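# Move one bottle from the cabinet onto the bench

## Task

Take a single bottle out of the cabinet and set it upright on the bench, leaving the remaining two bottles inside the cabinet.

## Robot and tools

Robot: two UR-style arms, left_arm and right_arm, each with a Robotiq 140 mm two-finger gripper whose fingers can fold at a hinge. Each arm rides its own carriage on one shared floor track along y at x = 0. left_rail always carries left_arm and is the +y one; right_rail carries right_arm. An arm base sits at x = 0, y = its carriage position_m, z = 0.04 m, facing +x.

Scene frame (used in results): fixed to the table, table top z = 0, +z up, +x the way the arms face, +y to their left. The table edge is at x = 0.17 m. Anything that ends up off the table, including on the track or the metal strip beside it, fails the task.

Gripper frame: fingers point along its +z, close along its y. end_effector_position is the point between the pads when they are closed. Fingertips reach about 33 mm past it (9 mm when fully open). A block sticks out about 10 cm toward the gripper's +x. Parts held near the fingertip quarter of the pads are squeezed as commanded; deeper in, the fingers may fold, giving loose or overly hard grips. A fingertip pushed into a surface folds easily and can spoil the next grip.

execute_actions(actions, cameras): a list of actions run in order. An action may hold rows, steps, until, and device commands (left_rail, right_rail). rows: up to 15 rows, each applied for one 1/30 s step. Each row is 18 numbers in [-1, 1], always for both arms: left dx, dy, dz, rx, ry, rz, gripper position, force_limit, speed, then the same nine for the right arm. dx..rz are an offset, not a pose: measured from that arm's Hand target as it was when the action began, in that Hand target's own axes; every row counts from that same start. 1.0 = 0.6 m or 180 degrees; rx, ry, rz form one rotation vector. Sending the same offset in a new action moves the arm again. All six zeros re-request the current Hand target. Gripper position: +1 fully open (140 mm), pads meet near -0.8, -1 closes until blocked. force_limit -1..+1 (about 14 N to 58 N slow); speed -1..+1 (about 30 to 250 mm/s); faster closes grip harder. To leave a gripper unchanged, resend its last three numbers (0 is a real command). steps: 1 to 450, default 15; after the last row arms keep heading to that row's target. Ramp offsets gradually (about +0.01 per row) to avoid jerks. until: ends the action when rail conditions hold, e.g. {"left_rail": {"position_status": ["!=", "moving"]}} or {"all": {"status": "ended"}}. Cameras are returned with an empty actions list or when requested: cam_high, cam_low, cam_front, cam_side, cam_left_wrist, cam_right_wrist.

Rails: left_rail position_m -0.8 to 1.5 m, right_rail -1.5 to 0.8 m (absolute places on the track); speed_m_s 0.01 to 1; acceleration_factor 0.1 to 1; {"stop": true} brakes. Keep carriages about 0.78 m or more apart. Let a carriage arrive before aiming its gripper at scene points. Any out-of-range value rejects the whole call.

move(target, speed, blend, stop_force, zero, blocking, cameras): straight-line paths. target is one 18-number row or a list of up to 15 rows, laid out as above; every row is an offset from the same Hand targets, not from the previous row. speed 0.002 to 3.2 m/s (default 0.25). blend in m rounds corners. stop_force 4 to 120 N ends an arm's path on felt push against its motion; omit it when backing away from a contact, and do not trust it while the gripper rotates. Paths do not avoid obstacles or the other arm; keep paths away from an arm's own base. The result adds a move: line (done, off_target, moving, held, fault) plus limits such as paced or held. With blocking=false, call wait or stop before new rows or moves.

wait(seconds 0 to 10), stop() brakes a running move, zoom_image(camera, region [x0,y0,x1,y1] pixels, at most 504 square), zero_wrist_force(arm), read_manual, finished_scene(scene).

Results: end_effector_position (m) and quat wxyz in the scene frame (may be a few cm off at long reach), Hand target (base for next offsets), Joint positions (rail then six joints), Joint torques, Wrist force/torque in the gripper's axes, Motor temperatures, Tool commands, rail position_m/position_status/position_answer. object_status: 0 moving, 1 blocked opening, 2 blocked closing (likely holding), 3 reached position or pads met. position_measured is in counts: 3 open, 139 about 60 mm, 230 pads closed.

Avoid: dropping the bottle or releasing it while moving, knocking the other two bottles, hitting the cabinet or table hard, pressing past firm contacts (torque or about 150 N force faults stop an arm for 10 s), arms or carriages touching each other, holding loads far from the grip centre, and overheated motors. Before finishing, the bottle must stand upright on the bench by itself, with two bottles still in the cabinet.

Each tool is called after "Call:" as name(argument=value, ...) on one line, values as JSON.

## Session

Call:
execute_actions(actions=[])

Call:
zoom_image(camera="cam_front", region=[80, 50, 450, 420])

Scene clock: 0.00 s.
left_arm: end_effector_position=(+0.3563, +1.0666, +0.5790) position_measured=3 object_status=3 end_effector_quat_wxyz=(+0.000, +0.000, +1.000, +0.000) | right_arm: end_effector_position=(+0.3563, -1.0443, +0.5790) position_measured=3 object_status=3 end_effector_quat_wxyz=(+0.000, +0.000, +1.000, +0.000)
Joint positions: left_arm=[0.988 -0.28 -2.157 1.821 -1.235 -1.571 -0.281] | right_arm=[-1.123 -0.281 -2.157 1.821 -1.235 -1.571 -0.281]
Joint velocities: within noise
Joint torques (N m): no reading
Motor temperatures (°C): left_arm=[31 35 22 40 29 32] | right_arm=[40 43 27 39 41 34]
Wrist force (N): no reading
Wrist torque (N m): no reading
Wrist force, peak (N): no reading
Hand target: left_arm +0.3563, +1.0666, +0.5790; +0.000, +0.000, +1.000, +0.000 | right_arm +0.3563, -1.0443, +0.5790; +0.000, +0.000, +1.000, +0.000
Tool commands: left_gripper/position=+1.0 left_gripper/force_limit=+1.0 left_gripper/speed=+1.0 right_gripper/position=+1.0 right_gripper/force_limit=+1.0 right_gripper/speed=+1.0
left_rail: position_m=0.988 position_status=done
right_rail: position_m=-1.123 position_status=done

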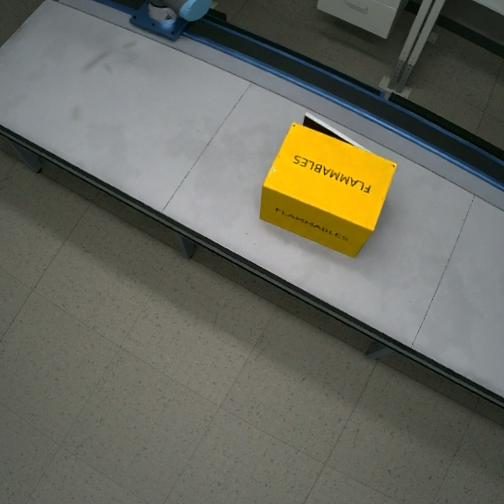

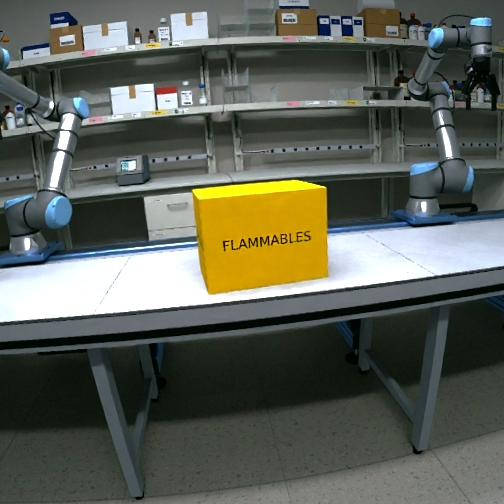

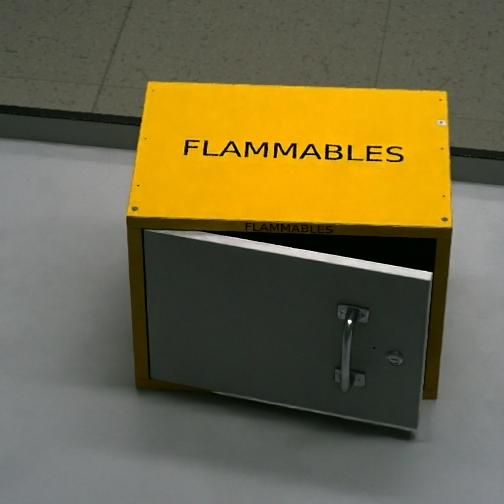

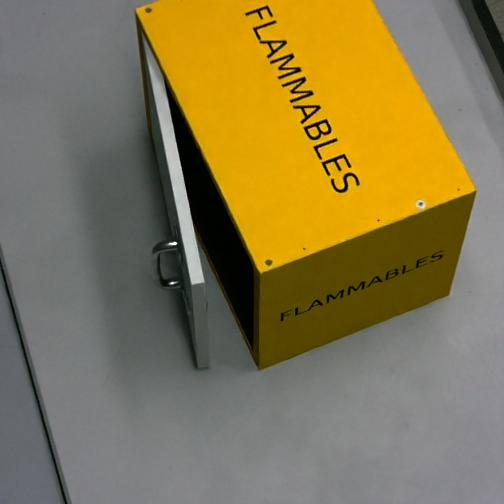

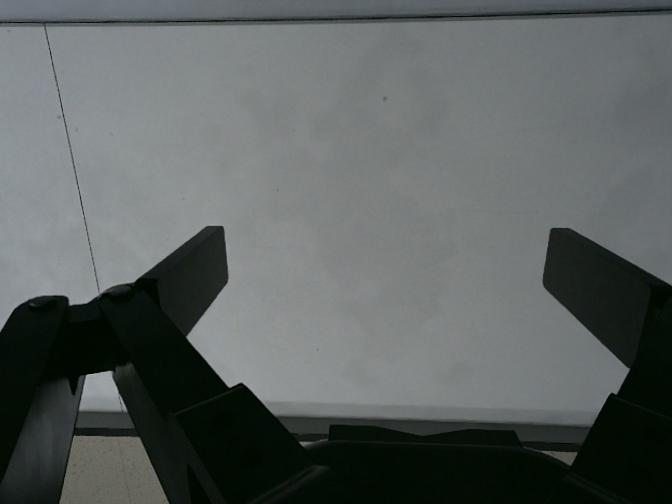

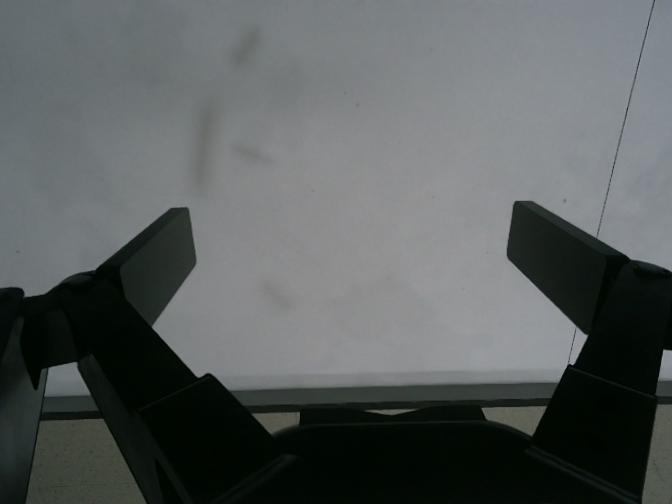

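Scaled by 1.362 from the camera's 504x504 image, which has a finer 720x720 frame.

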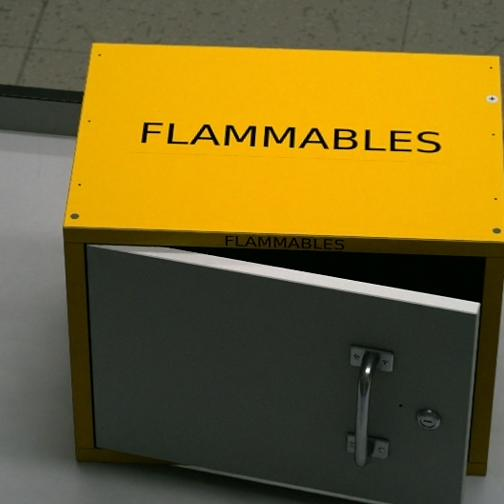

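Call:
execute_actions(actions=[{"right_rail":{"position_m":-0.69},"steps":150,"until":{"right_rail":{"position_status":["!=","moving"]}}}])

Call:
move(target=[[0,0,0,0,0,0,1,1,1,0,0,0,0,0,0,-0.08,0,-0.5],[0,0,0,0,0,0,1,1,1,0.002,0.793,0.265,0,0,-0.0556,-0.08,0,-0.5]], speed=0.4, blend=[0.01,0], cameras=["cam_right_wrist","cam_front"])

Scene clock: 25.17 s.
left_arm: end_effector_position=(+0.3563, +1.0666, +0.5790) position_measured=3 object_status=3 end_effector_quat_wxyz=(+0.000, +0.000, +1.000, +0.000) | right_arm: end_effector_position=(+0.3563, -0.6114, +0.5790) position_measured=3 object_status=3 end_effector_quat_wxyz=(+0.000, +0.000, +1.000, +0.000)
Joint positions: left_arm=[0.988 -0.28 -2.157 1.821 -1.235 -1.571 -0.28] | right_arm=[-0.69 -0.28 -2.157 1.821 -1.235 -1.571 -0.281]
Joint torques (N m): left_arm=[-0.99 0.96 -46.64 -4.93 -0.45 -0.33] | right_arm=[-0.43 0.65 -45.27 -4.85 -0.24 -0.36]
Wrist force (N): left_arm=[-0.2 0.1 -0.4] | right_arm=[0.0 0.0 0.1]
Wrist torque (N m): left_arm=[0.01 0.04 0.01] | right_arm=[0.00 -0.01 0.00]
Wrist force, peak (N): left_arm=[0.6 0.1 0.3] | right_arm=[-0.2 -2.6 0.2]
Hand target: left_arm +0.3563, +1.0666, +0.5790; +0.000, +0.000, +1.000, +0.000 | right_arm +0.3563, -0.6114, +0.5790; +0.000, +0.000, +1.000, +0.000
Tool commands: left_gripper/position=+1.0 left_gripper/force_limit=+1.0 left_gripper/speed=+1.0 right_gripper/position=+1.0 right_gripper/force_limit=+1.0 right_gripper/speed=+1.0
left_rail: position_m=0.988 position_status=done
right_rail: position_m=-0.690 position_status=done

Scene clock: 28.57 s.
left_arm: end_effector_position=(+0.3563, +1.0666, +0.5790) position_measured=3 object_status=3 end_effector_quat_wxyz=(+0.000, +0.000, +1.000, +0.000) | right_arm: end_effector_position=(+0.3551, -0.1358, +0.4200) position_measured=139 object_status=3 end_effector_quat_wxyz=(+0.000, -0.087, +0.996, +0.000)
Joint positions: left_arm=[0.988 -0.28 -2.157 1.821 -1.235 -1.571 -0.28] | right_arm=[-0.69 0.733 -1.656 1.78 -1.695 -1.571 0.559]
Joint torques (N m): left_arm=[-1.91 2.49 -47.04 -4.96 -0.4 -0.37] | right_arm=[14.82 -24.49 -55.09 -8.8 -2.78 1.78]
Wrist force (N): left_arm=[0.1 0.2 -0.1] | right_arm=[-0.7 0.3 0.8]
Wrist torque (N m): left_arm=[0.04 -0.02 -0.01] | right_arm=[0.05 0.20 -0.14]
Wrist force, peak (N): left_arm=[1.0 0.2 0.1] | right_arm=[-0.2 2.8 1.9]
Hand target: left_arm +0.3563, +1.0666, +0.5790; +0.000, +0.000, +1.000, +0.000 | right_arm +0.3552, -0.1356, +0.4200; +0.000, -0.087, +0.996, +0.000
Off the commanded pose: left_arm 0.000 m, 0 deg | right_arm 0.000 m, 0 deg.
left_rail: position_m=0.988 position_status=done
right_rail: position_m=-0.690 position_status=done
move: done; blend cut to 0 m at target 1
Images, in order (width x height): cam_front 504x504, cam_right_wrist 672x504.

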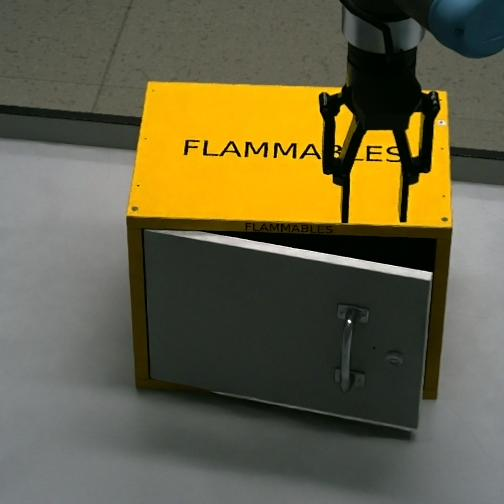

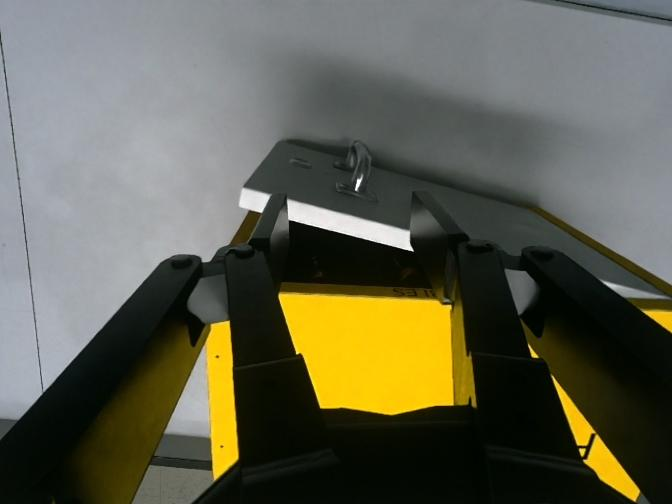

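Call:
zoom_image(camera="cam_right_wrist", region=[230, 120, 480, 308])

Scaled by 2.016 from the camera's 672x504 image, which has a finer 960x720 frame.

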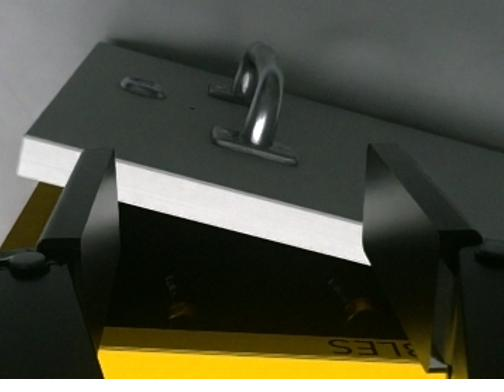

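Call:
move(target=[[0,0,0,0,0,0,1,1,1,0,0,0,0,0,0,-0.8,-1,0],[0,0,0,0,0,0,1,1,1,-0.0967,-0.0867,0.1,0,0,0.05,-0.8,-1,0]], speed=0.2, cameras=["cam_right_wrist","cam_front","cam_side"])

Scene clock: 56.07 s.
left_arm: end_effector_position=(+0.3563, +1.0666, +0.5790) position_measured=3 object_status=3 end_effector_quat_wxyz=(+0.000, +0.000, +1.000, +0.000) | right_arm: end_effector_position=(+0.4211, -0.1767, +0.3602) position_measured=229 object_status=3 end_effector_quat_wxyz=(+0.000, -0.009, +1.000, +0.000)
Joint positions: left_arm=[0.988 -0.28 -2.157 1.821 -1.235 -1.571 -0.28] | right_arm=[-0.69 0.618 -1.629 1.861 -1.803 -1.571 0.6]
Joint torques (N m): left_arm=[-1.8 2.07 -46.88 -4.98 -0.29 -0.25] | right_arm=[-18.53 -20.08 -38.96 -8.93 2.45 1.21]
Wrist force (N): left_arm=[-0.2 -0.1 -0.1] | right_arm=[-0.8 0.1 0.5]
Wrist torque (N m): left_arm=[-0.02 0.04 0.01] | right_arm=[0.01 0.20 -0.11]
Wrist force, peak (N): left_arm=[-0.3 0.8 -0.4] | right_arm=[-1.2 -0.9 1.6]
Hand target: left_arm +0.3563, +1.0666, +0.5790; +0.000, +0.000, +1.000, +0.000 | right_arm +0.4213, -0.1768, +0.3600; +0.000, -0.009, +1.000, +0.000
Off the commanded pose: left_arm 0.000 m, 0 deg | right_arm 0.000 m, 0 deg.
left_rail: position_m=0.988 position_status=done
right_rail: position_m=-0.690 position_status=done
move: done
Images, in order (width x height): cam_front 504x504, cam_side 504x504, cam_right_wrist 672x504.

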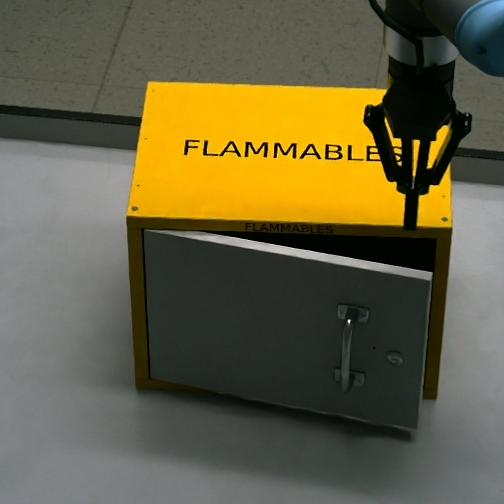

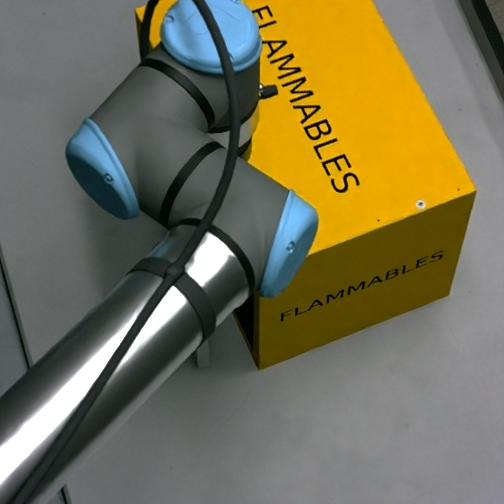

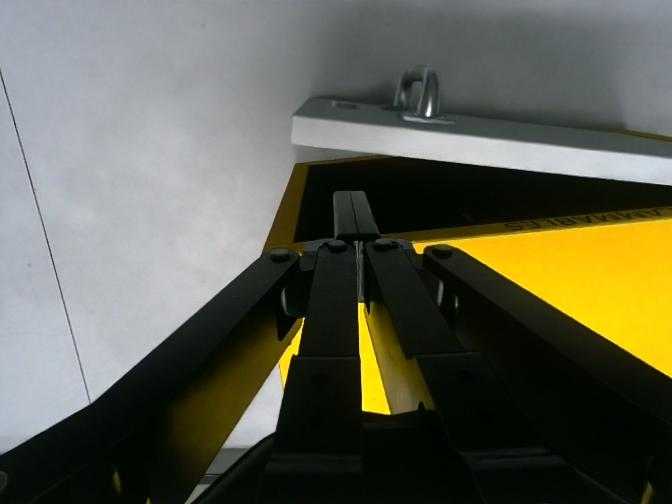

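Call:
move(target=[[0,0,0,0,0,0,1,1,1,0.002,0,0.2083,0,0,0,-0.8,-1,0]], speed=0.12, stop_force=12, cameras=["cam_right_wrist","cam_side"])

Scene clock: 68.20 s.
left_arm: end_effector_position=(+0.3563, +1.0666, +0.5790) position_measured=3 object_status=3 end_effector_quat_wxyz=(+0.000, +0.000, +1.000, +0.000) | right_arm: end_effector_position=(+0.4201, -0.1768, +0.2350) position_measured=229 object_status=3 end_effector_quat_wxyz=(+0.000, -0.009, +1.000, +0.000)
Joint positions: left_arm=[0.988 -0.28 -2.157 1.821 -1.235 -1.571 -0.28] | right_arm=[-0.69 0.619 -1.555 2.022 -2.039 -1.571 0.602]
Joint torques (N m): left_arm=[-1.34 2.58 -47.18 -4.91 -0.41 -0.4] | right_arm=[14.62 -26.21 -36.68 -8.41 -0.37 1.41]
Wrist force (N): left_arm=[0.4 -0.3 -0.1] | right_arm=[-0.6 0.0 0.5]
Wrist torque (N m): left_arm=[-0.07 -0.08 0.01] | right_arm=[0.02 0.20 -0.12]
Wrist force, peak (N): left_arm=[-0.3 0.9 -0.7] | right_arm=[-0.1 0.4 1.5]
Hand target: left_arm +0.3563, +1.0666, +0.5790; +0.000, +0.000, +1.000, +0.000 | right_arm +0.4201, -0.1768, +0.2350; +0.000, -0.009, +1.000, +0.000
Off the commanded pose: left_arm 0.000 m, 0 deg | right_arm 0.000 m, 0 deg.
left_rail: position_m=0.988 position_status=done
right_rail: position_m=-0.690 position_status=done
move: done
Images, in order (width x height): cam_side 504x504, cam_right_wrist 672x504.

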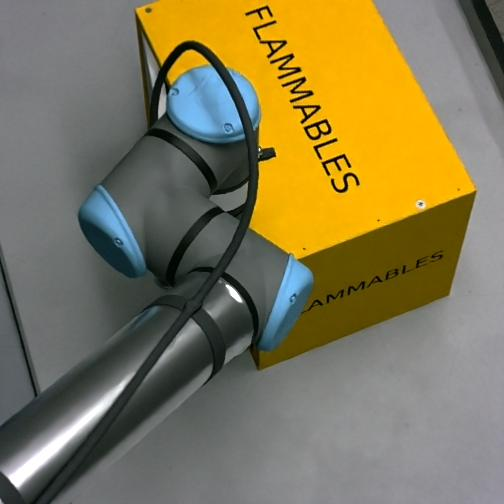

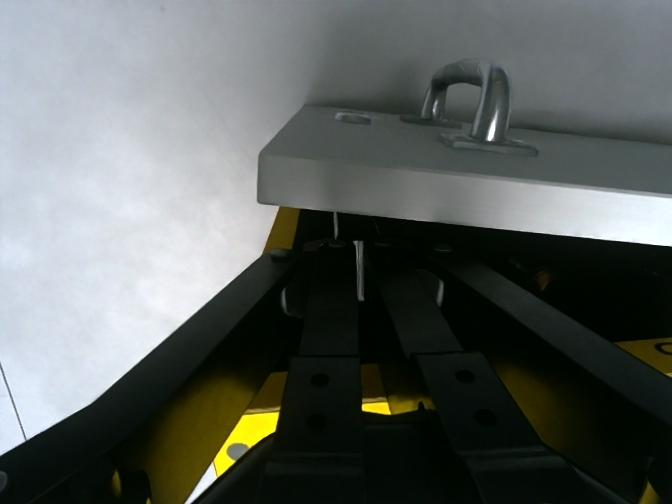

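Call:
move(target=[[0,0,0,0,0,0,1,1,1,0.214,0.0367,0,0,0,0.111,-0.8,-1,0],[0,0,0,0,0,0,1,1,1,0.4237,0.1663,0,0,0,0.25,-0.8,-1,0],[0,0,0,0,0,0,1,1,1,0.5587,0.3725,0,0,0,0.389,-0.8,-1,0],[0,0,0,0,0,0,1,1,1,0.5942,0.6165,0,0,0,0.528,-0.8,-1,0]], speed=0.15, blend=[0.03,0.03,0.03,0], cameras=["cam_right_wrist","cam_front","cam_side"])

Scene clock: 94.47 s.
left_arm: end_effector_position=(+0.3563, +1.0666, +0.5790) position_measured=3 object_status=3 end_effector_quat_wxyz=(+0.000, +0.000, +1.000, +0.000) | right_arm: end_effector_position=(+0.0572, +0.1866, +0.2350) position_measured=229 object_status=3 end_effector_quat_wxyz=(+0.000, +0.731, +0.682, +0.000)
Joint positions: left_arm=[0.988 -0.28 -2.157 1.821 -1.235 -1.571 -0.28] | right_arm=[-0.69 1.306 -1.215 1.609 -1.965 -1.571 2.947]
Joint torques (N m): left_arm=[-1.61 1.74 -47.3 -4.87 -0.6 -0.61] | right_arm=[14.46 -54.04 -54.26 -2.23 -2.55 1.63]
Wrist force (N): left_arm=[-0.1 -0.1 -0.1] | right_arm=[-2.7 0.4 0.5]
Wrist torque (N m): left_arm=[-0.01 0.02 0.00] | right_arm=[-0.03 0.22 -0.01]
Wrist force, peak (N): left_arm=[-0.3 1.0 -0.1] | right_arm=[-3.6 -1.0 0.6]
Hand target: left_arm +0.3563, +1.0666, +0.5790; +0.000, +0.000, +1.000, +0.000 | right_arm +0.0572, +0.1868, +0.2350; +0.000, +0.732, +0.682, +0.000
Off the commanded pose: left_arm 0.000 m, 0 deg | right_arm 0.000 m, 0 deg.
left_rail: position_m=0.988 position_status=done
right_rail: position_m=-0.690 position_status=done
move: done
Images, in order (width x height): cam_front 504x504, cam_side 504x504, cam_right_wrist 672x504.

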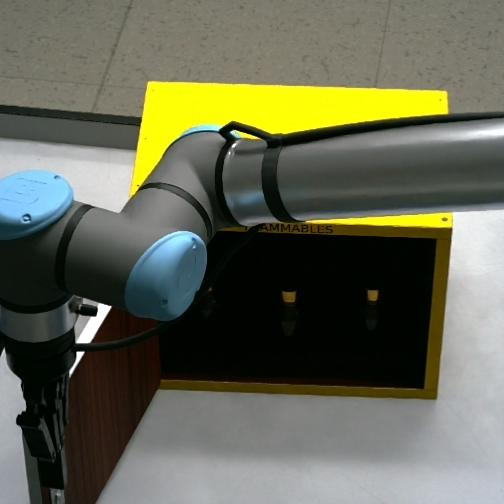

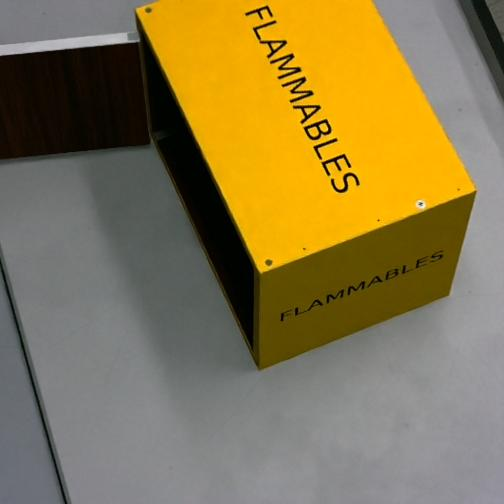

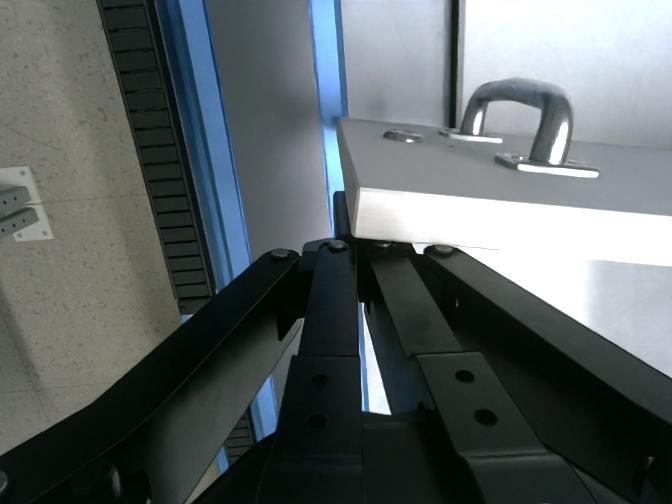

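Call:
move(target=[[0,0,0,0,0,0,1,1,1,-0.6078,0.314,-0.3583,0,0,0.4335,-0.8,-1,0],[0,0,0,0,0,0,1,1,1,-0.7007,0.4205,-0.075,-0.2256,0.2785,0.3907,-0.8,-1,0],[0,0,0,0,0,0,1,1,1,-0.7115,0.5048,0.075,-0.2698,0.3331,0.3714,0.1,0,-0.5]], speed=0.4, blend=[0.04,0.03,0])

Call:
execute_actions(actions=[{"right_rail":{"position_m":-0.53,"acceleration_factor":0.6},"steps":150,"until":{"right_rail":{"position_status":["!=","moving"]}}}], cameras=["cam_right_wrist","cam_front","cam_side"])

Call:
zoom_image(camera="cam_right_wrist", region=[150, 40, 550, 340])

Scene clock: 119.40 s.
left_arm: end_effector_position=(+0.3563, +1.0666, +0.5790) position_measured=3 object_status=3 end_effector_quat_wxyz=(+0.000, +0.000, +1.000, +0.000) | right_arm: end_effector_position=(+0.3293, -0.2604, +0.1900) position_measured=117 object_status=0 end_effector_quat_wxyz=(-0.041, +0.807, +0.056, +0.586)
Joint positions: left_arm=[0.988 -0.28 -2.157 1.821 -1.235 -1.571 -0.28] | right_arm=[-0.69 1.079 -1.083 2.657 -4.212 -2.447 3.542]
Joint torques (N m): left_arm=[-1.13 1.27 -47.52 -4.82 -0.67 -0.59] | right_arm=[-16.59 -24.62 -6.63 -7.95 1.17 -2.48]
Wrist force (N): left_arm=[0.2 0.0 0.1] | right_arm=[-0.3 0.0 -0.3]
Wrist torque (N m): left_arm=[0.01 -0.05 0.01] | right_arm=[-0.02 0.03 0.40]
Wrist force, peak (N): left_arm=[-0.1 1.2 0.0] | right_arm=[-3.2 0.8 -0.3]
Hand target: left_arm +0.3563, +1.0666, +0.5790; +0.000, +0.000, +1.000, +0.000 | right_arm +0.3293, -0.2604, +0.1900; -0.041, +0.807, +0.056, +0.586
Off the commanded pose: left_arm 0.000 m, 0 deg | right_arm 0.000 m, 0 deg.
left_rail: position_m=0.988 position_status=done
right_rail: position_m=-0.690 position_status=done
move: done

Scene clock: 120.67 s.
left_arm: end_effector_position=(+0.3563, +1.0666, +0.5790) position_measured=3 object_status=3 end_effector_quat_wxyz=(+0.000, +0.000, +1.000, +0.000) | right_arm: end_effector_position=(+0.3293, -0.1004, +0.1900) position_measured=117 object_status=3 end_effector_quat_wxyz=(-0.041, +0.807, +0.056, +0.586)
Joint positions: left_arm=[0.988 -0.28 -2.157 1.821 -1.235 -1.571 -0.28] | right_arm=[-0.53 1.079 -1.083 2.657 -4.212 -2.447 3.542]
Joint torques (N m): left_arm=[-1.31 2.03 -47.71 -4.73 -0.69 -0.58] | right_arm=[-11.75 -31.31 -2.15 -5.4 -0.42 -2.41]
Wrist force (N): left_arm=[0.1 -0.1 -0.5] | right_arm=[-0.4 0.1 -0.4]
Wrist torque (N m): left_arm=[-0.02 -0.01 0.00] | right_arm=[-0.01 0.07 0.39]
Wrist force, peak (N): left_arm=[0.0 0.5 -0.4] | right_arm=[-0.3 1.8 -0.7]
Hand target: left_arm +0.3563, +1.0666, +0.5790; +0.000, +0.000, +1.000, +0.000 | right_arm +0.3293, -0.1004, +0.1900; -0.041, +0.807, +0.056, +0.586
Tool commands: left_gripper/position=+1.0 left_gripper/force_limit=+1.0 left_gripper/speed=+1.0 right_gripper/position=+0.1 right_gripper/force_limit=+0.0 right_gripper/speed=-0.5
Off the commanded pose: left_arm 0.000 m, 0 deg | right_arm 0.000 m, 0 deg.
left_rail: position_m=0.988 position_status=done
right_rail: position_m=-0.530 position_status=done
Images, in order (width x height): cam_front 504x504, cam_side 504x504, cam_right_wrist 672x504.

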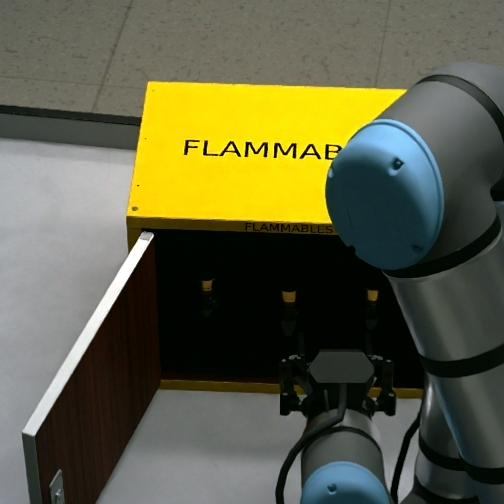

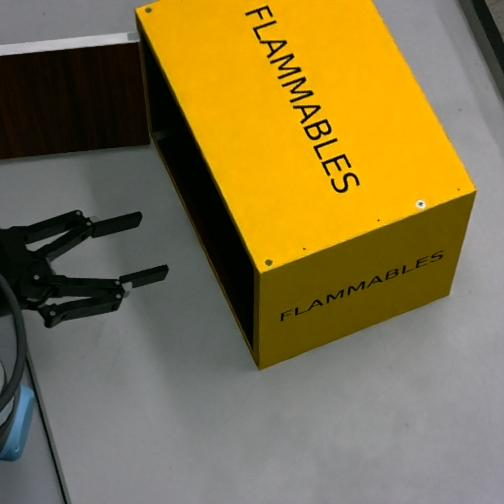

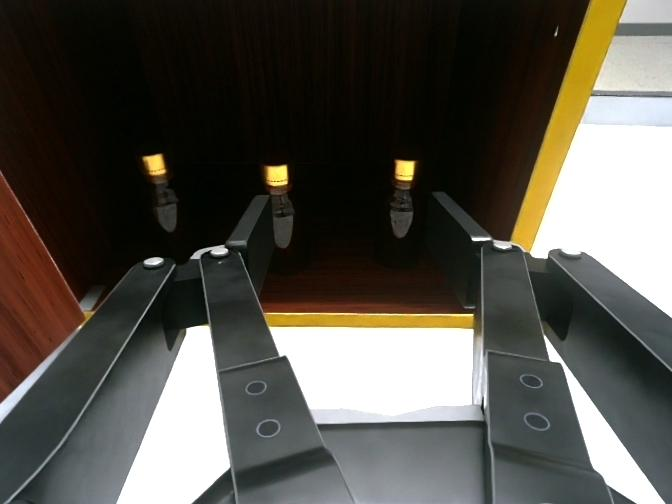

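Scaled by 1.260 from the camera's 672x504 image, which has a finer 960x720 frame.

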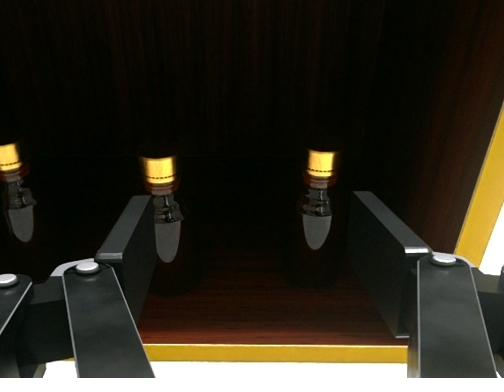

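Call:
move(target=[[0,0,0,0,0,0,1,1,1,-0.0438,0.0932,0.0863,0,-0.0667,0,0.1,0,-0.5],[0,0,0,0,0,0,1,1,1,-0.0802,0.0932,0.2573,0,-0.0667,0,0.1,0,-0.5]], speed=[0.2,0.12], blend=[0.02,0], cameras=["cam_right_wrist","cam_side"])

Scene clock: 145.53 s.
left_arm: end_effector_position=(+0.3563, +1.0666, +0.5790) position_measured=3 object_status=3 end_effector_quat_wxyz=(+0.000, +0.000, +1.000, +0.000) | right_arm: end_effector_position=(+0.4675, -0.1375, +0.0966) position_measured=117 object_status=3 end_effector_quat_wxyz=(-0.035, +0.864, +0.060, +0.499)
Joint positions: left_arm=[0.988 -0.28 -2.157 1.821 -1.235 -1.571 -0.28] | right_arm=[-0.53 0.649 -1.002 2.65 -4.205 -2.007 3.414]
Joint torques (N m): left_arm=[-0.73 1.74 -47.24 -4.77 -0.78 -0.66] | right_arm=[-13.5 -27.66 -9.73 -8.28 1.67 -2.6]
Wrist force (N): left_arm=[0.2 0.3 -0.1] | right_arm=[-0.4 -0.3 -0.5]
Wrist torque (N m): left_arm=[0.07 -0.05 0.01] | right_arm=[-0.02 0.04 0.30]
Wrist force, peak (N): left_arm=[0.1 1.0 -0.9] | right_arm=[-0.1 -0.5 -1.5]
Hand target: left_arm +0.3563, +1.0666, +0.5790; +0.000, +0.000, +1.000, +0.000 | right_arm +0.4677, -0.1375, +0.0965; -0.035, +0.864, +0.060, +0.499
Off the commanded pose: left_arm 0.000 m, 0 deg | right_arm 0.000 m, 0 deg.
left_rail: position_m=0.988 position_status=done
right_rail: position_m=-0.530 position_status=done
move: done
Images, in order (width x height): cam_side 504x504, cam_right_wrist 672x504.

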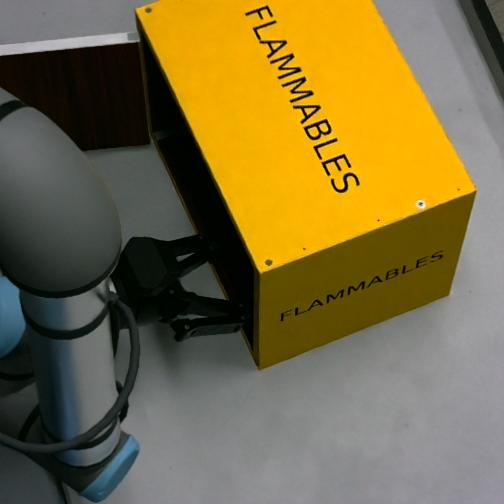

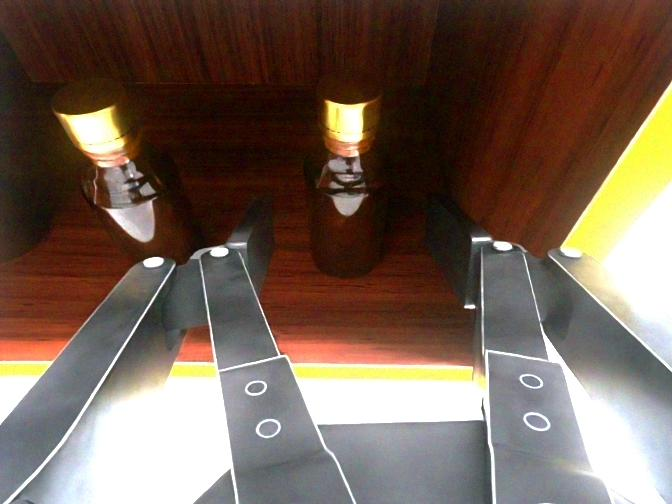

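Call:
move(target=[[0,0,0,0,0,0,1,1,1,0,0,0.076,0,0,0,0.1,0,-0.5]], speed=0.08, stop_force=12)

Call:
move(target=[[0,0,0,0,0,0,1,1,1,0,0,0,0,0,0,-1,0,-1]], cameras=["cam_right_wrist"])

Call:
wait(seconds=0.5)

Scene clock: 153.83 s.
left_arm: end_effector_position=(+0.3563, +1.0666, +0.5790) position_measured=3 object_status=3 end_effector_quat_wxyz=(+0.000, +0.000, +1.000, +0.000) | right_arm: end_effector_position=(+0.5068, -0.1320, +0.0737) position_measured=117 object_status=3 end_effector_quat_wxyz=(-0.035, +0.864, +0.060, +0.499)
Joint positions: left_arm=[0.988 -0.28 -2.157 1.821 -1.235 -1.571 -0.28] | right_arm=[-0.53 0.598 -0.932 2.593 -4.231 -1.965 3.384]
Joint torques (N m): left_arm=[-1.6 2.4 -47.35 -4.7 -0.81 -0.55] | right_arm=[-16.19 -32.88 -7.45 -8.77 1.72 -2.38]
Wrist force (N): left_arm=[0.2 0.2 -0.1] | right_arm=[-0.2 -0.3 -0.3]
Wrist torque (N m): left_arm=[0.04 -0.03 0.00] | right_arm=[-0.05 -0.01 0.27]
Wrist force, peak (N): left_arm=[-0.5 -0.3 -0.6] | right_arm=[-0.5 -0.3 -1.5]
Hand target: left_arm +0.3563, +1.0666, +0.5790; +0.000, +0.000, +1.000, +0.000 | right_arm +0.5068, -0.1320, +0.0737; -0.035, +0.864, +0.060, +0.499
Off the commanded pose: left_arm 0.000 m, 0 deg | right_arm 0.000 m, 0 deg.
left_rail: position_m=0.988 position_status=done
right_rail: position_m=-0.530 position_status=done
move: done

Scene clock: 155.23 s.
left_arm: end_effector_position=(+0.3563, +1.0666, +0.5790) position_measured=3 object_status=3 end_effector_quat_wxyz=(+0.000, +0.000, +1.000, +0.000) | right_arm: end_effector_position=(+0.5068, -0.1320, +0.0737) position_measured=163 object_status=0 end_effector_quat_wxyz=(-0.035, +0.864, +0.060, +0.499)
Joint positions: left_arm=[0.988 -0.28 -2.157 1.821 -1.235 -1.571 -0.28] | right_arm=[-0.53 0.598 -0.932 2.593 -4.231 -1.965 3.384]
Joint torques (N m): left_arm=[-1.06 1.44 -47.45 -4.91 -0.71 -0.71] | right_arm=[-15.95 -32.55 -7.22 -6.75 1.03 -2.18]
Wrist force (N): left_arm=[0.1 -0.3 -0.3] | right_arm=[2.9 -0.3 -4.4]
Wrist torque (N m): left_arm=[-0.08 -0.03 0.00] | right_arm=[-0.09 0.06 0.20]
Wrist force, peak (N): left_arm=[-0.2 0.9 -0.4] | right_arm=[3.1 -0.6 -4.4]
Hand target: left_arm +0.3563, +1.0666, +0.5790; +0.000, +0.000, +1.000, +0.000 | right_arm +0.5068, -0.1320, +0.0737; -0.035, +0.864, +0.060, +0.499
Off the commanded pose: left_arm 0.000 m, 0 deg | right_arm 0.000 m, 0 deg.
left_rail: position_m=0.988 position_status=done
right_rail: position_m=-0.530 position_status=done
move: done
Images, in order (width x height): cam_right_wrist 672x504.

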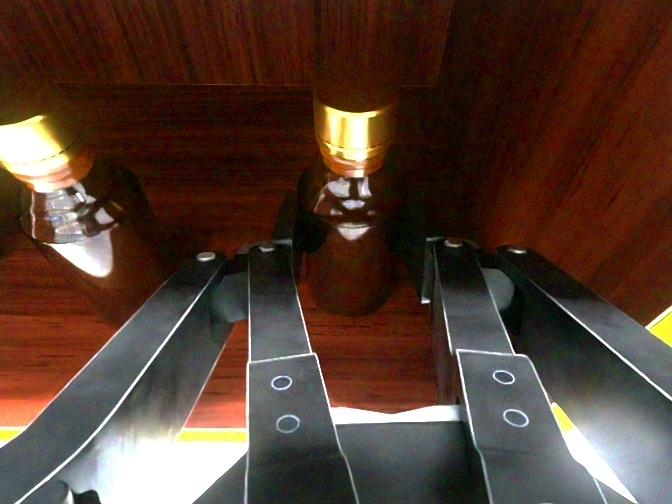

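Scene clock: 155.73 s.
left_arm: end_effector_position=(+0.3563, +1.0666, +0.5790) position_measured=3 object_status=3 end_effector_quat_wxyz=(+0.000, +0.000, +1.000, +0.000) | right_arm: end_effector_position=(+0.5068, -0.1320, +0.0737) position_measured=163 object_status=2 end_effector_quat_wxyz=(-0.035, +0.864, +0.060, +0.499)
Joint positions: left_arm=[0.988 -0.28 -2.157 1.821 -1.235 -1.571 -0.28] | right_arm=[-0.53 0.598 -0.932 2.593 -4.231 -1.965 3.384]
Joint torques (N m): left_arm=[-1.66 0.6 -47.79 -4.69 -0.8 -0.58] | right_arm=[-15.68 -32.79 -5.74 -5.09 0.51 -1.87]
Wrist force (N): left_arm=[-0.1 0.4 -0.1] | right_arm=[3.4 -0.4 -4.4]
Wrist torque (N m): left_arm=[0.08 0.03 0.01] | right_arm=[-0.10 -0.07 0.20]
Wrist force, peak (N): left_arm=[0.0 -0.1 -0.7] | right_arm=[3.3 -0.5 -4.6]
Hand target: left_arm +0.3563, +1.0666, +0.5790; +0.000, +0.000, +1.000, +0.000 | right_arm +0.5068, -0.1320, +0.0737; -0.035, +0.864, +0.060, +0.499
Tool commands: left_gripper/position=+1.0 left_gripper/force_limit=+1.0 left_gripper/speed=+1.0 right_gripper/position=-1.0 right_gripper/force_limit=+0.0 right_gripper/speed=-1.0
Off the commanded pose: left_arm 0.000 m, 0 deg | right_arm 0.000 m, 0 deg.
left_rail: position_m=0.988 position_status=done
right_rail: position_m=-0.530 position_status=done
wait: 0.50 s

Call:
move(target=[[0,0,0,0,0,0,1,1,1,0.0433,0,-0.025,0,0,0,-1,0,-1],[0,0,0,0,0,0,1,1,1,-0.0903,0,-0.256,0,0,0,-1,0,-1]], speed=[0.06,0.15], blend=[0.005,0], cameras=["cam_right_wrist","cam_side"])

Call:
execute_actions(actions=[{"right_rail":{"position_m":-0.83,"acceleration_factor":0.5},"steps":200,"until":{"right_rail":{"position_status":["!=","moving"]}}}])

Call:
move(target=[[0,0,0,0,0,0,1,1,1,-0.0505,0,0.0292,0,0,0,-1,0,-1],[0,0,0,0,0,0,1,1,1,-0.1082,0,0.0625,0,0,0,-1,0,-1]], speed=[0.08,0.01], stop_force=6, cameras=["cam_right_wrist","cam_low"])

Scene clock: 172.17 s.
left_arm: end_effector_position=(+0.3563, +1.0666, +0.5790) position_measured=3 object_status=3 end_effector_quat_wxyz=(+0.000, +0.000, +1.000, +0.000) | right_arm: end_effector_position=(+0.3484, -0.1542, +0.1036) position_measured=163 object_status=2 end_effector_quat_wxyz=(-0.035, +0.864, +0.060, +0.499)
Joint positions: left_arm=[0.988 -0.28 -2.157 1.821 -1.235 -1.571 -0.28] | right_arm=[-0.53 0.866 -1.014 2.77 -4.24 -2.184 3.56]
Joint torques (N m): left_arm=[-1.88 1.75 -47.86 -4.62 -1.01 -0.53] | right_arm=[12.56 -59.75 10.99 -2.65 -4.61 2.19]
Wrist force (N): left_arm=[-0.2 0.1 0.3] | right_arm=[-3.2 0.3 0.3]
Wrist torque (N m): left_arm=[0.02 0.06 0.00] | right_arm=[0.06 0.16 0.11]
Wrist force, peak (N): left_arm=[0.4 0.9 -0.1] | right_arm=[2.8 -0.4 -5.1]
Hand target: left_arm +0.3563, +1.0666, +0.5790; +0.000, +0.000, +1.000, +0.000 | right_arm +0.3483, -0.1542, +0.1036; -0.035, +0.864, +0.060, +0.499
Off the commanded pose: left_arm 0.000 m, 0 deg | right_arm 0.000 m, 0 deg.
left_rail: position_m=0.988 position_status=done
right_rail: position_m=-0.530 position_status=done
move: done
Images, in order (width x height): cam_side 504x504, cam_right_wrist 672x504.

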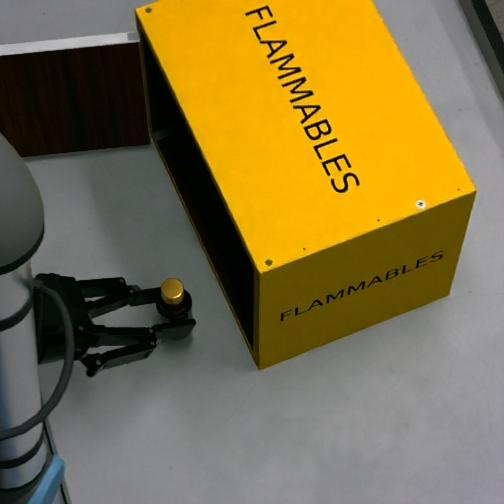

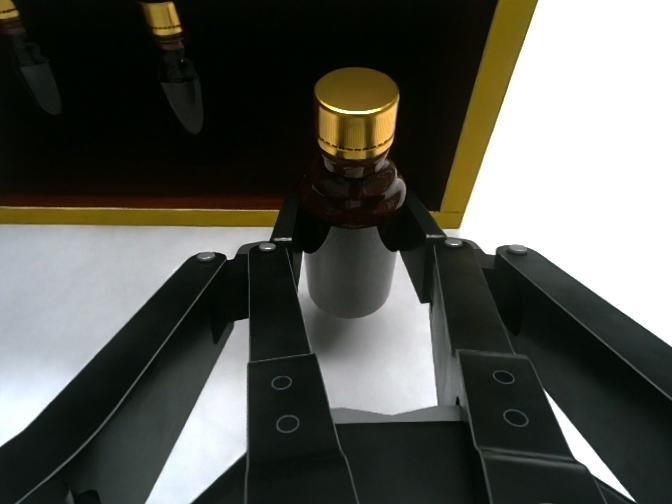

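Scene clock: 173.90 s.
left_arm: end_effector_position=(+0.3563, +1.0666, +0.5790) position_measured=3 object_status=3 end_effector_quat_wxyz=(+0.000, +0.000, +1.000, +0.000) | right_arm: end_effector_position=(+0.3482, -0.4542, +0.1036) position_measured=163 object_status=2 end_effector_quat_wxyz=(-0.035, +0.864, +0.060, +0.499)
Joint positions: left_arm=[0.988 -0.28 -2.157 1.821 -1.235 -1.571 -0.28] | right_arm=[-0.83 0.866 -1.014 2.77 -4.24 -2.184 3.561]
Joint torques (N m): left_arm=[-1.24 1.6 -47.84 -4.83 -1.01 -0.83] | right_arm=[10.68 -51.34 -3.47 -3.12 -2.4 1.67]
Wrist force (N): left_arm=[0.0 0.5 -0.1] | right_arm=[-2.8 -0.1 0.3]
Wrist torque (N m): left_arm=[0.10 0.00 0.00] | right_arm=[-0.02 0.07 0.12]
Wrist force, peak (N): left_arm=[0.1 0.6 -0.5] | right_arm=[-3.0 -2.3 0.8]
Hand target: left_arm +0.3563, +1.0666, +0.5790; +0.000, +0.000, +1.000, +0.000 | right_arm +0.3483, -0.4542, +0.1036; -0.035, +0.864, +0.060, +0.499
Tool commands: left_gripper/position=+1.0 left_gripper/force_limit=+1.0 left_gripper/speed=+1.0 right_gripper/position=-1.0 right_gripper/force_limit=+0.0 right_gripper/speed=-1.0
Off the commanded pose: left_arm 0.000 m, 0 deg | right_arm 0.000 m, 0 deg.
left_rail: position_m=0.988 position_status=done
right_rail: position_m=-0.830 position_status=done

Scene clock: 176.87 s.
left_arm: end_effector_position=(+0.3563, +1.0666, +0.5790) position_measured=3 object_status=3 end_effector_quat_wxyz=(+0.000, +0.000, +1.000, +0.000) | right_arm: end_effector_position=(+0.3483, -0.4542, +0.0559) position_measured=163 object_status=2 end_effector_quat_wxyz=(-0.035, +0.864, +0.060, +0.499)
Joint positions: left_arm=[0.988 -0.28 -2.157 1.821 -1.235 -1.571 -0.28] | right_arm=[-0.83 0.866 -0.813 2.747 -4.416 -2.185 3.561]
Joint torques (N m): left_arm=[-1.83 1.2 -47.85 -4.61 -0.9 -0.61] | right_arm=[-12.48 -63.96 18.61 -1.23 1.18 -0.66]
Wrist force (N): left_arm=[-0.3 0.4 -0.2] | right_arm=[1.2 1.6 -1.4]
Wrist torque (N m): left_arm=[0.07 0.06 0.01] | right_arm=[0.22 -0.05 0.23]
Wrist force, peak (N): left_arm=[0.5 0.3 -0.6] | right_arm=[15.0 -0.1 -11.7]
Hand target: left_arm +0.3563, +1.0666, +0.5790; +0.000, +0.000, +1.000, +0.000 | right_arm +0.3483, -0.4542, +0.0559; -0.035, +0.864, +0.060, +0.499 (not the last commanded pose)
Off the commanded pose: left_arm 0.000 m, 0 deg | right_arm 0.027 m, 0 deg.
left_rail: position_m=0.988 position_status=done
right_rail: position_m=-0.830 position_status=done
move: contact (right_arm); path passed 1 of 2 targets
Images, in order (width x height): cam_low 504x504, cam_right_wrist 672x504.

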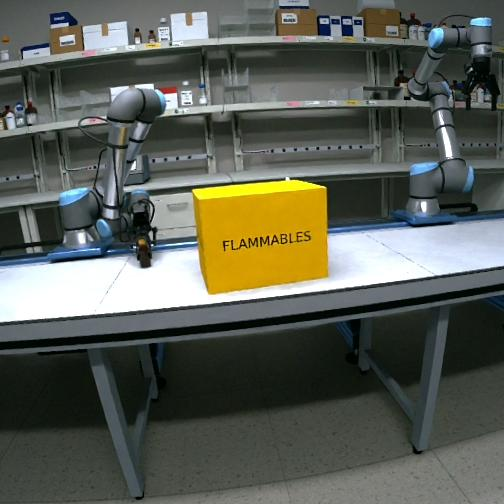

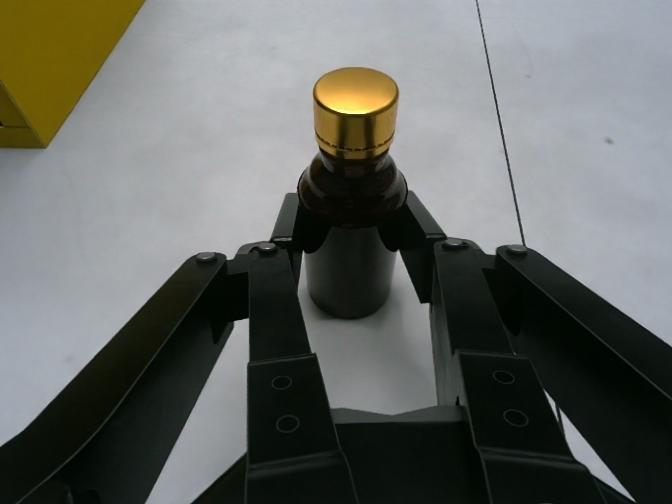

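Call:
move(target=[[0,0,0,0,0,0,1,1,1,0,0,0,0,0,0,0.1,0,-1],[0,0,0,0,0,0,1,1,1,0,0,-0.17,0,0,0,0.1,0,-1]], speed=0.1, cameras=["cam_right_wrist"])

Call:
execute_actions(actions=[{"left_rail":{"position_m":0.67},"steps":150,"until":{"left_rail":{"position_status":["!=","moving"]}}}])

Call:
move(target=[[0.249,-0.816,0.382,0,0,0.539,-0.8,-1,0,0,0,0,0,0,0,0.1,0,-1],[0.249,-0.816,0.657,0,0,0.539,-0.8,-1,0,0,0,0,0,0,0,0.1,0,-1]], speed=[0.4,0.25], blend=[0.02,0], cameras=["cam_left_wrist","cam_front"])

Scene clock: 193.33 s.
left_arm: end_effector_position=(+0.3563, +1.0666, +0.5790) position_measured=3 object_status=3 end_effector_quat_wxyz=(+0.000, +0.000, +1.000, +0.000) | right_arm: end_effector_position=(+0.2608, -0.4665, +0.1069) position_measured=117 object_status=3 end_effector_quat_wxyz=(-0.035, +0.864, +0.060, +0.499)
Joint positions: left_arm=[0.988 -0.28 -2.157 1.821 -1.235 -1.571 -0.28] | right_arm=[-0.83 1.1 -1.051 2.826 -4.126 -2.36 3.763]
Joint torques (N m): left_arm=[-1.56 2.43 -47.9 -4.57 -0.82 -0.8] | right_arm=[12.47 -53.5 -2.43 -1.46 -4.8 1.3]
Wrist force (N): left_arm=[-0.4 0.2 -0.1] | right_arm=[-0.3 1.1 -0.5]
Wrist torque (N m): left_arm=[0.05 0.11 0.00] | right_arm=[0.18 0.05 0.15]
Wrist force, peak (N): left_arm=[0.1 0.2 -1.0] | right_arm=[1.1 2.0 -1.9]
Hand target: left_arm +0.3563, +1.0666, +0.5790; +0.000, +0.000, +1.000, +0.000 | right_arm +0.2608, -0.4664, +0.1069; -0.035, +0.864, +0.060, +0.499
Off the commanded pose: left_arm 0.000 m, 0 deg | right_arm 0.000 m, 0 deg.
left_rail: position_m=0.988 position_status=done
right_rail: position_m=-0.830 position_status=done
move: done
Images, in order (width x height): cam_right_wrist 672x504.

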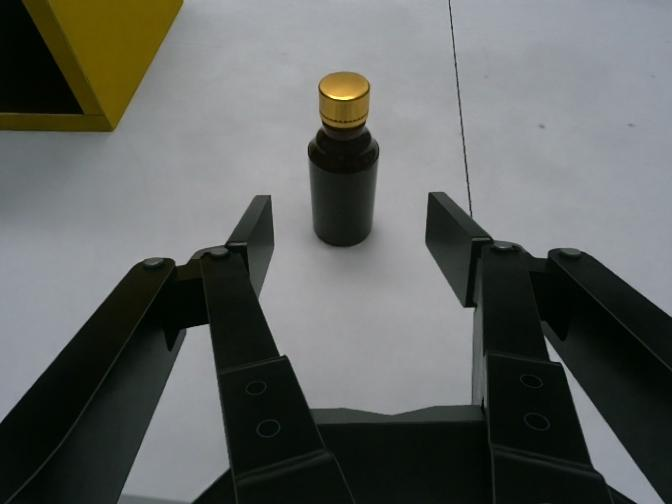

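Scene clock: 194.73 s.
left_arm: end_effector_position=(+0.3563, +0.7486, +0.5790) position_measured=3 object_status=3 end_effector_quat_wxyz=(+0.000, +0.000, +1.000, +0.000) | right_arm: end_effector_position=(+0.2608, -0.4664, +0.1069) position_measured=117 object_status=3 end_effector_quat_wxyz=(-0.035, +0.864, +0.060, +0.499)
Joint positions: left_arm=[0.67 -0.28 -2.157 1.821 -1.235 -1.571 -0.281] | right_arm=[-0.83 1.101 -1.052 2.826 -4.125 -2.361 3.764]
Joint torques (N m): left_arm=[-1.27 2.21 -48.01 -4.64 -1.11 -0.82] | right_arm=[16.18 -54.12 -2.39 -1.55 -4.53 1.56]
Wrist force (N): left_arm=[0.2 -0.1 0.2] | right_arm=[0.0 0.9 -1.0]
Wrist torque (N m): left_arm=[-0.03 -0.05 0.00] | right_arm=[0.14 0.00 0.15]
Wrist force, peak (N): left_arm=[0.0 2.7 -0.1] | right_arm=[-0.1 1.4 -1.3]
Hand target: left_arm +0.3563, +0.7486, +0.5790; +0.000, +0.000, +1.000, +0.000 | right_arm +0.2608, -0.4664, +0.1069; -0.035, +0.864, +0.060, +0.499
Tool commands: left_gripper/position=+1.0 left_gripper/force_limit=+1.0 left_gripper/speed=+1.0 right_gripper/position=+0.1 right_gripper/force_limit=+0.0 right_gripper/speed=-1.0
Off the commanded pose: left_arm 0.000 m, 0 deg | right_arm 0.000 m, 0 deg.
left_rail: position_m=0.670 position_status=done
right_rail: position_m=-0.830 position_status=done

Scene clock: 198.43 s.
left_arm: end_effector_position=(+0.2070, +0.2590, +0.1849) position_measured=229 object_status=3 end_effector_quat_wxyz=(+0.000, +0.749, +0.662, +0.000) | right_arm: end_effector_position=(+0.2608, -0.4664, +0.1069) position_measured=117 object_status=3 end_effector_quat_wxyz=(-0.035, +0.864, +0.060, +0.499)
Joint positions: left_arm=[0.67 -1.493 -1.893 2.398 -2.075 -1.571 0.201] | right_arm=[-0.83 1.101 -1.052 2.826 -4.125 -2.361 3.764]
Joint torques (N m): left_arm=[10.81 -2.67 -35.37 -7.16 -2.26 2.4] | right_arm=[15.38 -54.08 -2.08 -1.47 -4.55 1.59]
Wrist force (N): left_arm=[0.0 0.0 0.1] | right_arm=[-0.1 1.0 -1.1]
Wrist torque (N m): left_arm=[-0.02 0.03 -0.09] | right_arm=[0.18 0.01 0.15]
Wrist force, peak (N): left_arm=[-2.0 -0.6 -1.4] | right_arm=[0.2 1.5 -1.1]
Hand target: left_arm +0.2070, +0.2589, +0.1848; +0.000, +0.749, +0.662, +0.000 | right_arm +0.2608, -0.4664, +0.1069; -0.035, +0.864, +0.060, +0.499
Off the commanded pose: left_arm 0.000 m, 0 deg | right_arm 0.000 m, 0 deg.
left_rail: position_m=0.670 position_status=done
right_rail: position_m=-0.830 position_status=done
move: done
Images, in order (width x height): cam_front 504x504, cam_left_wrist 672x504.

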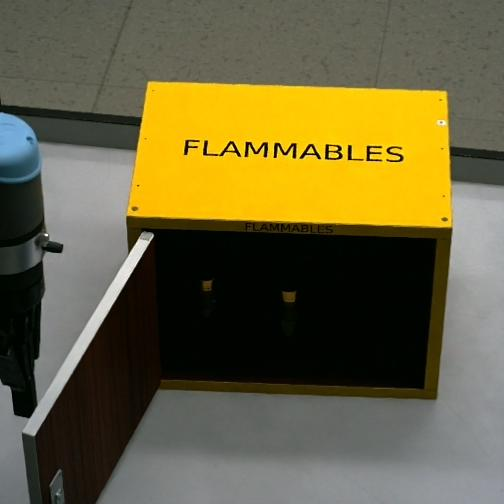

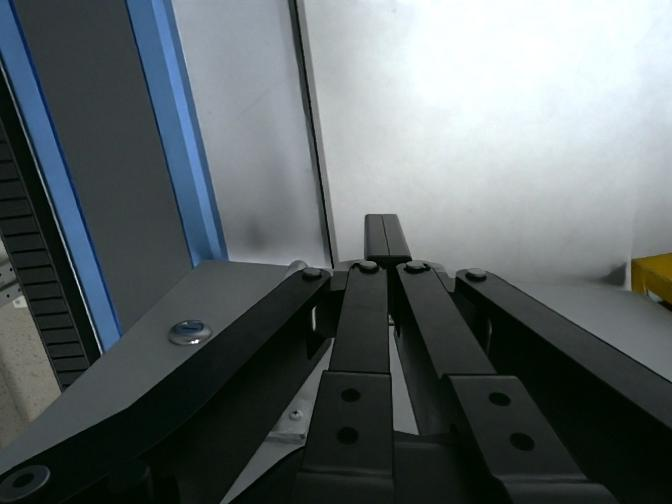

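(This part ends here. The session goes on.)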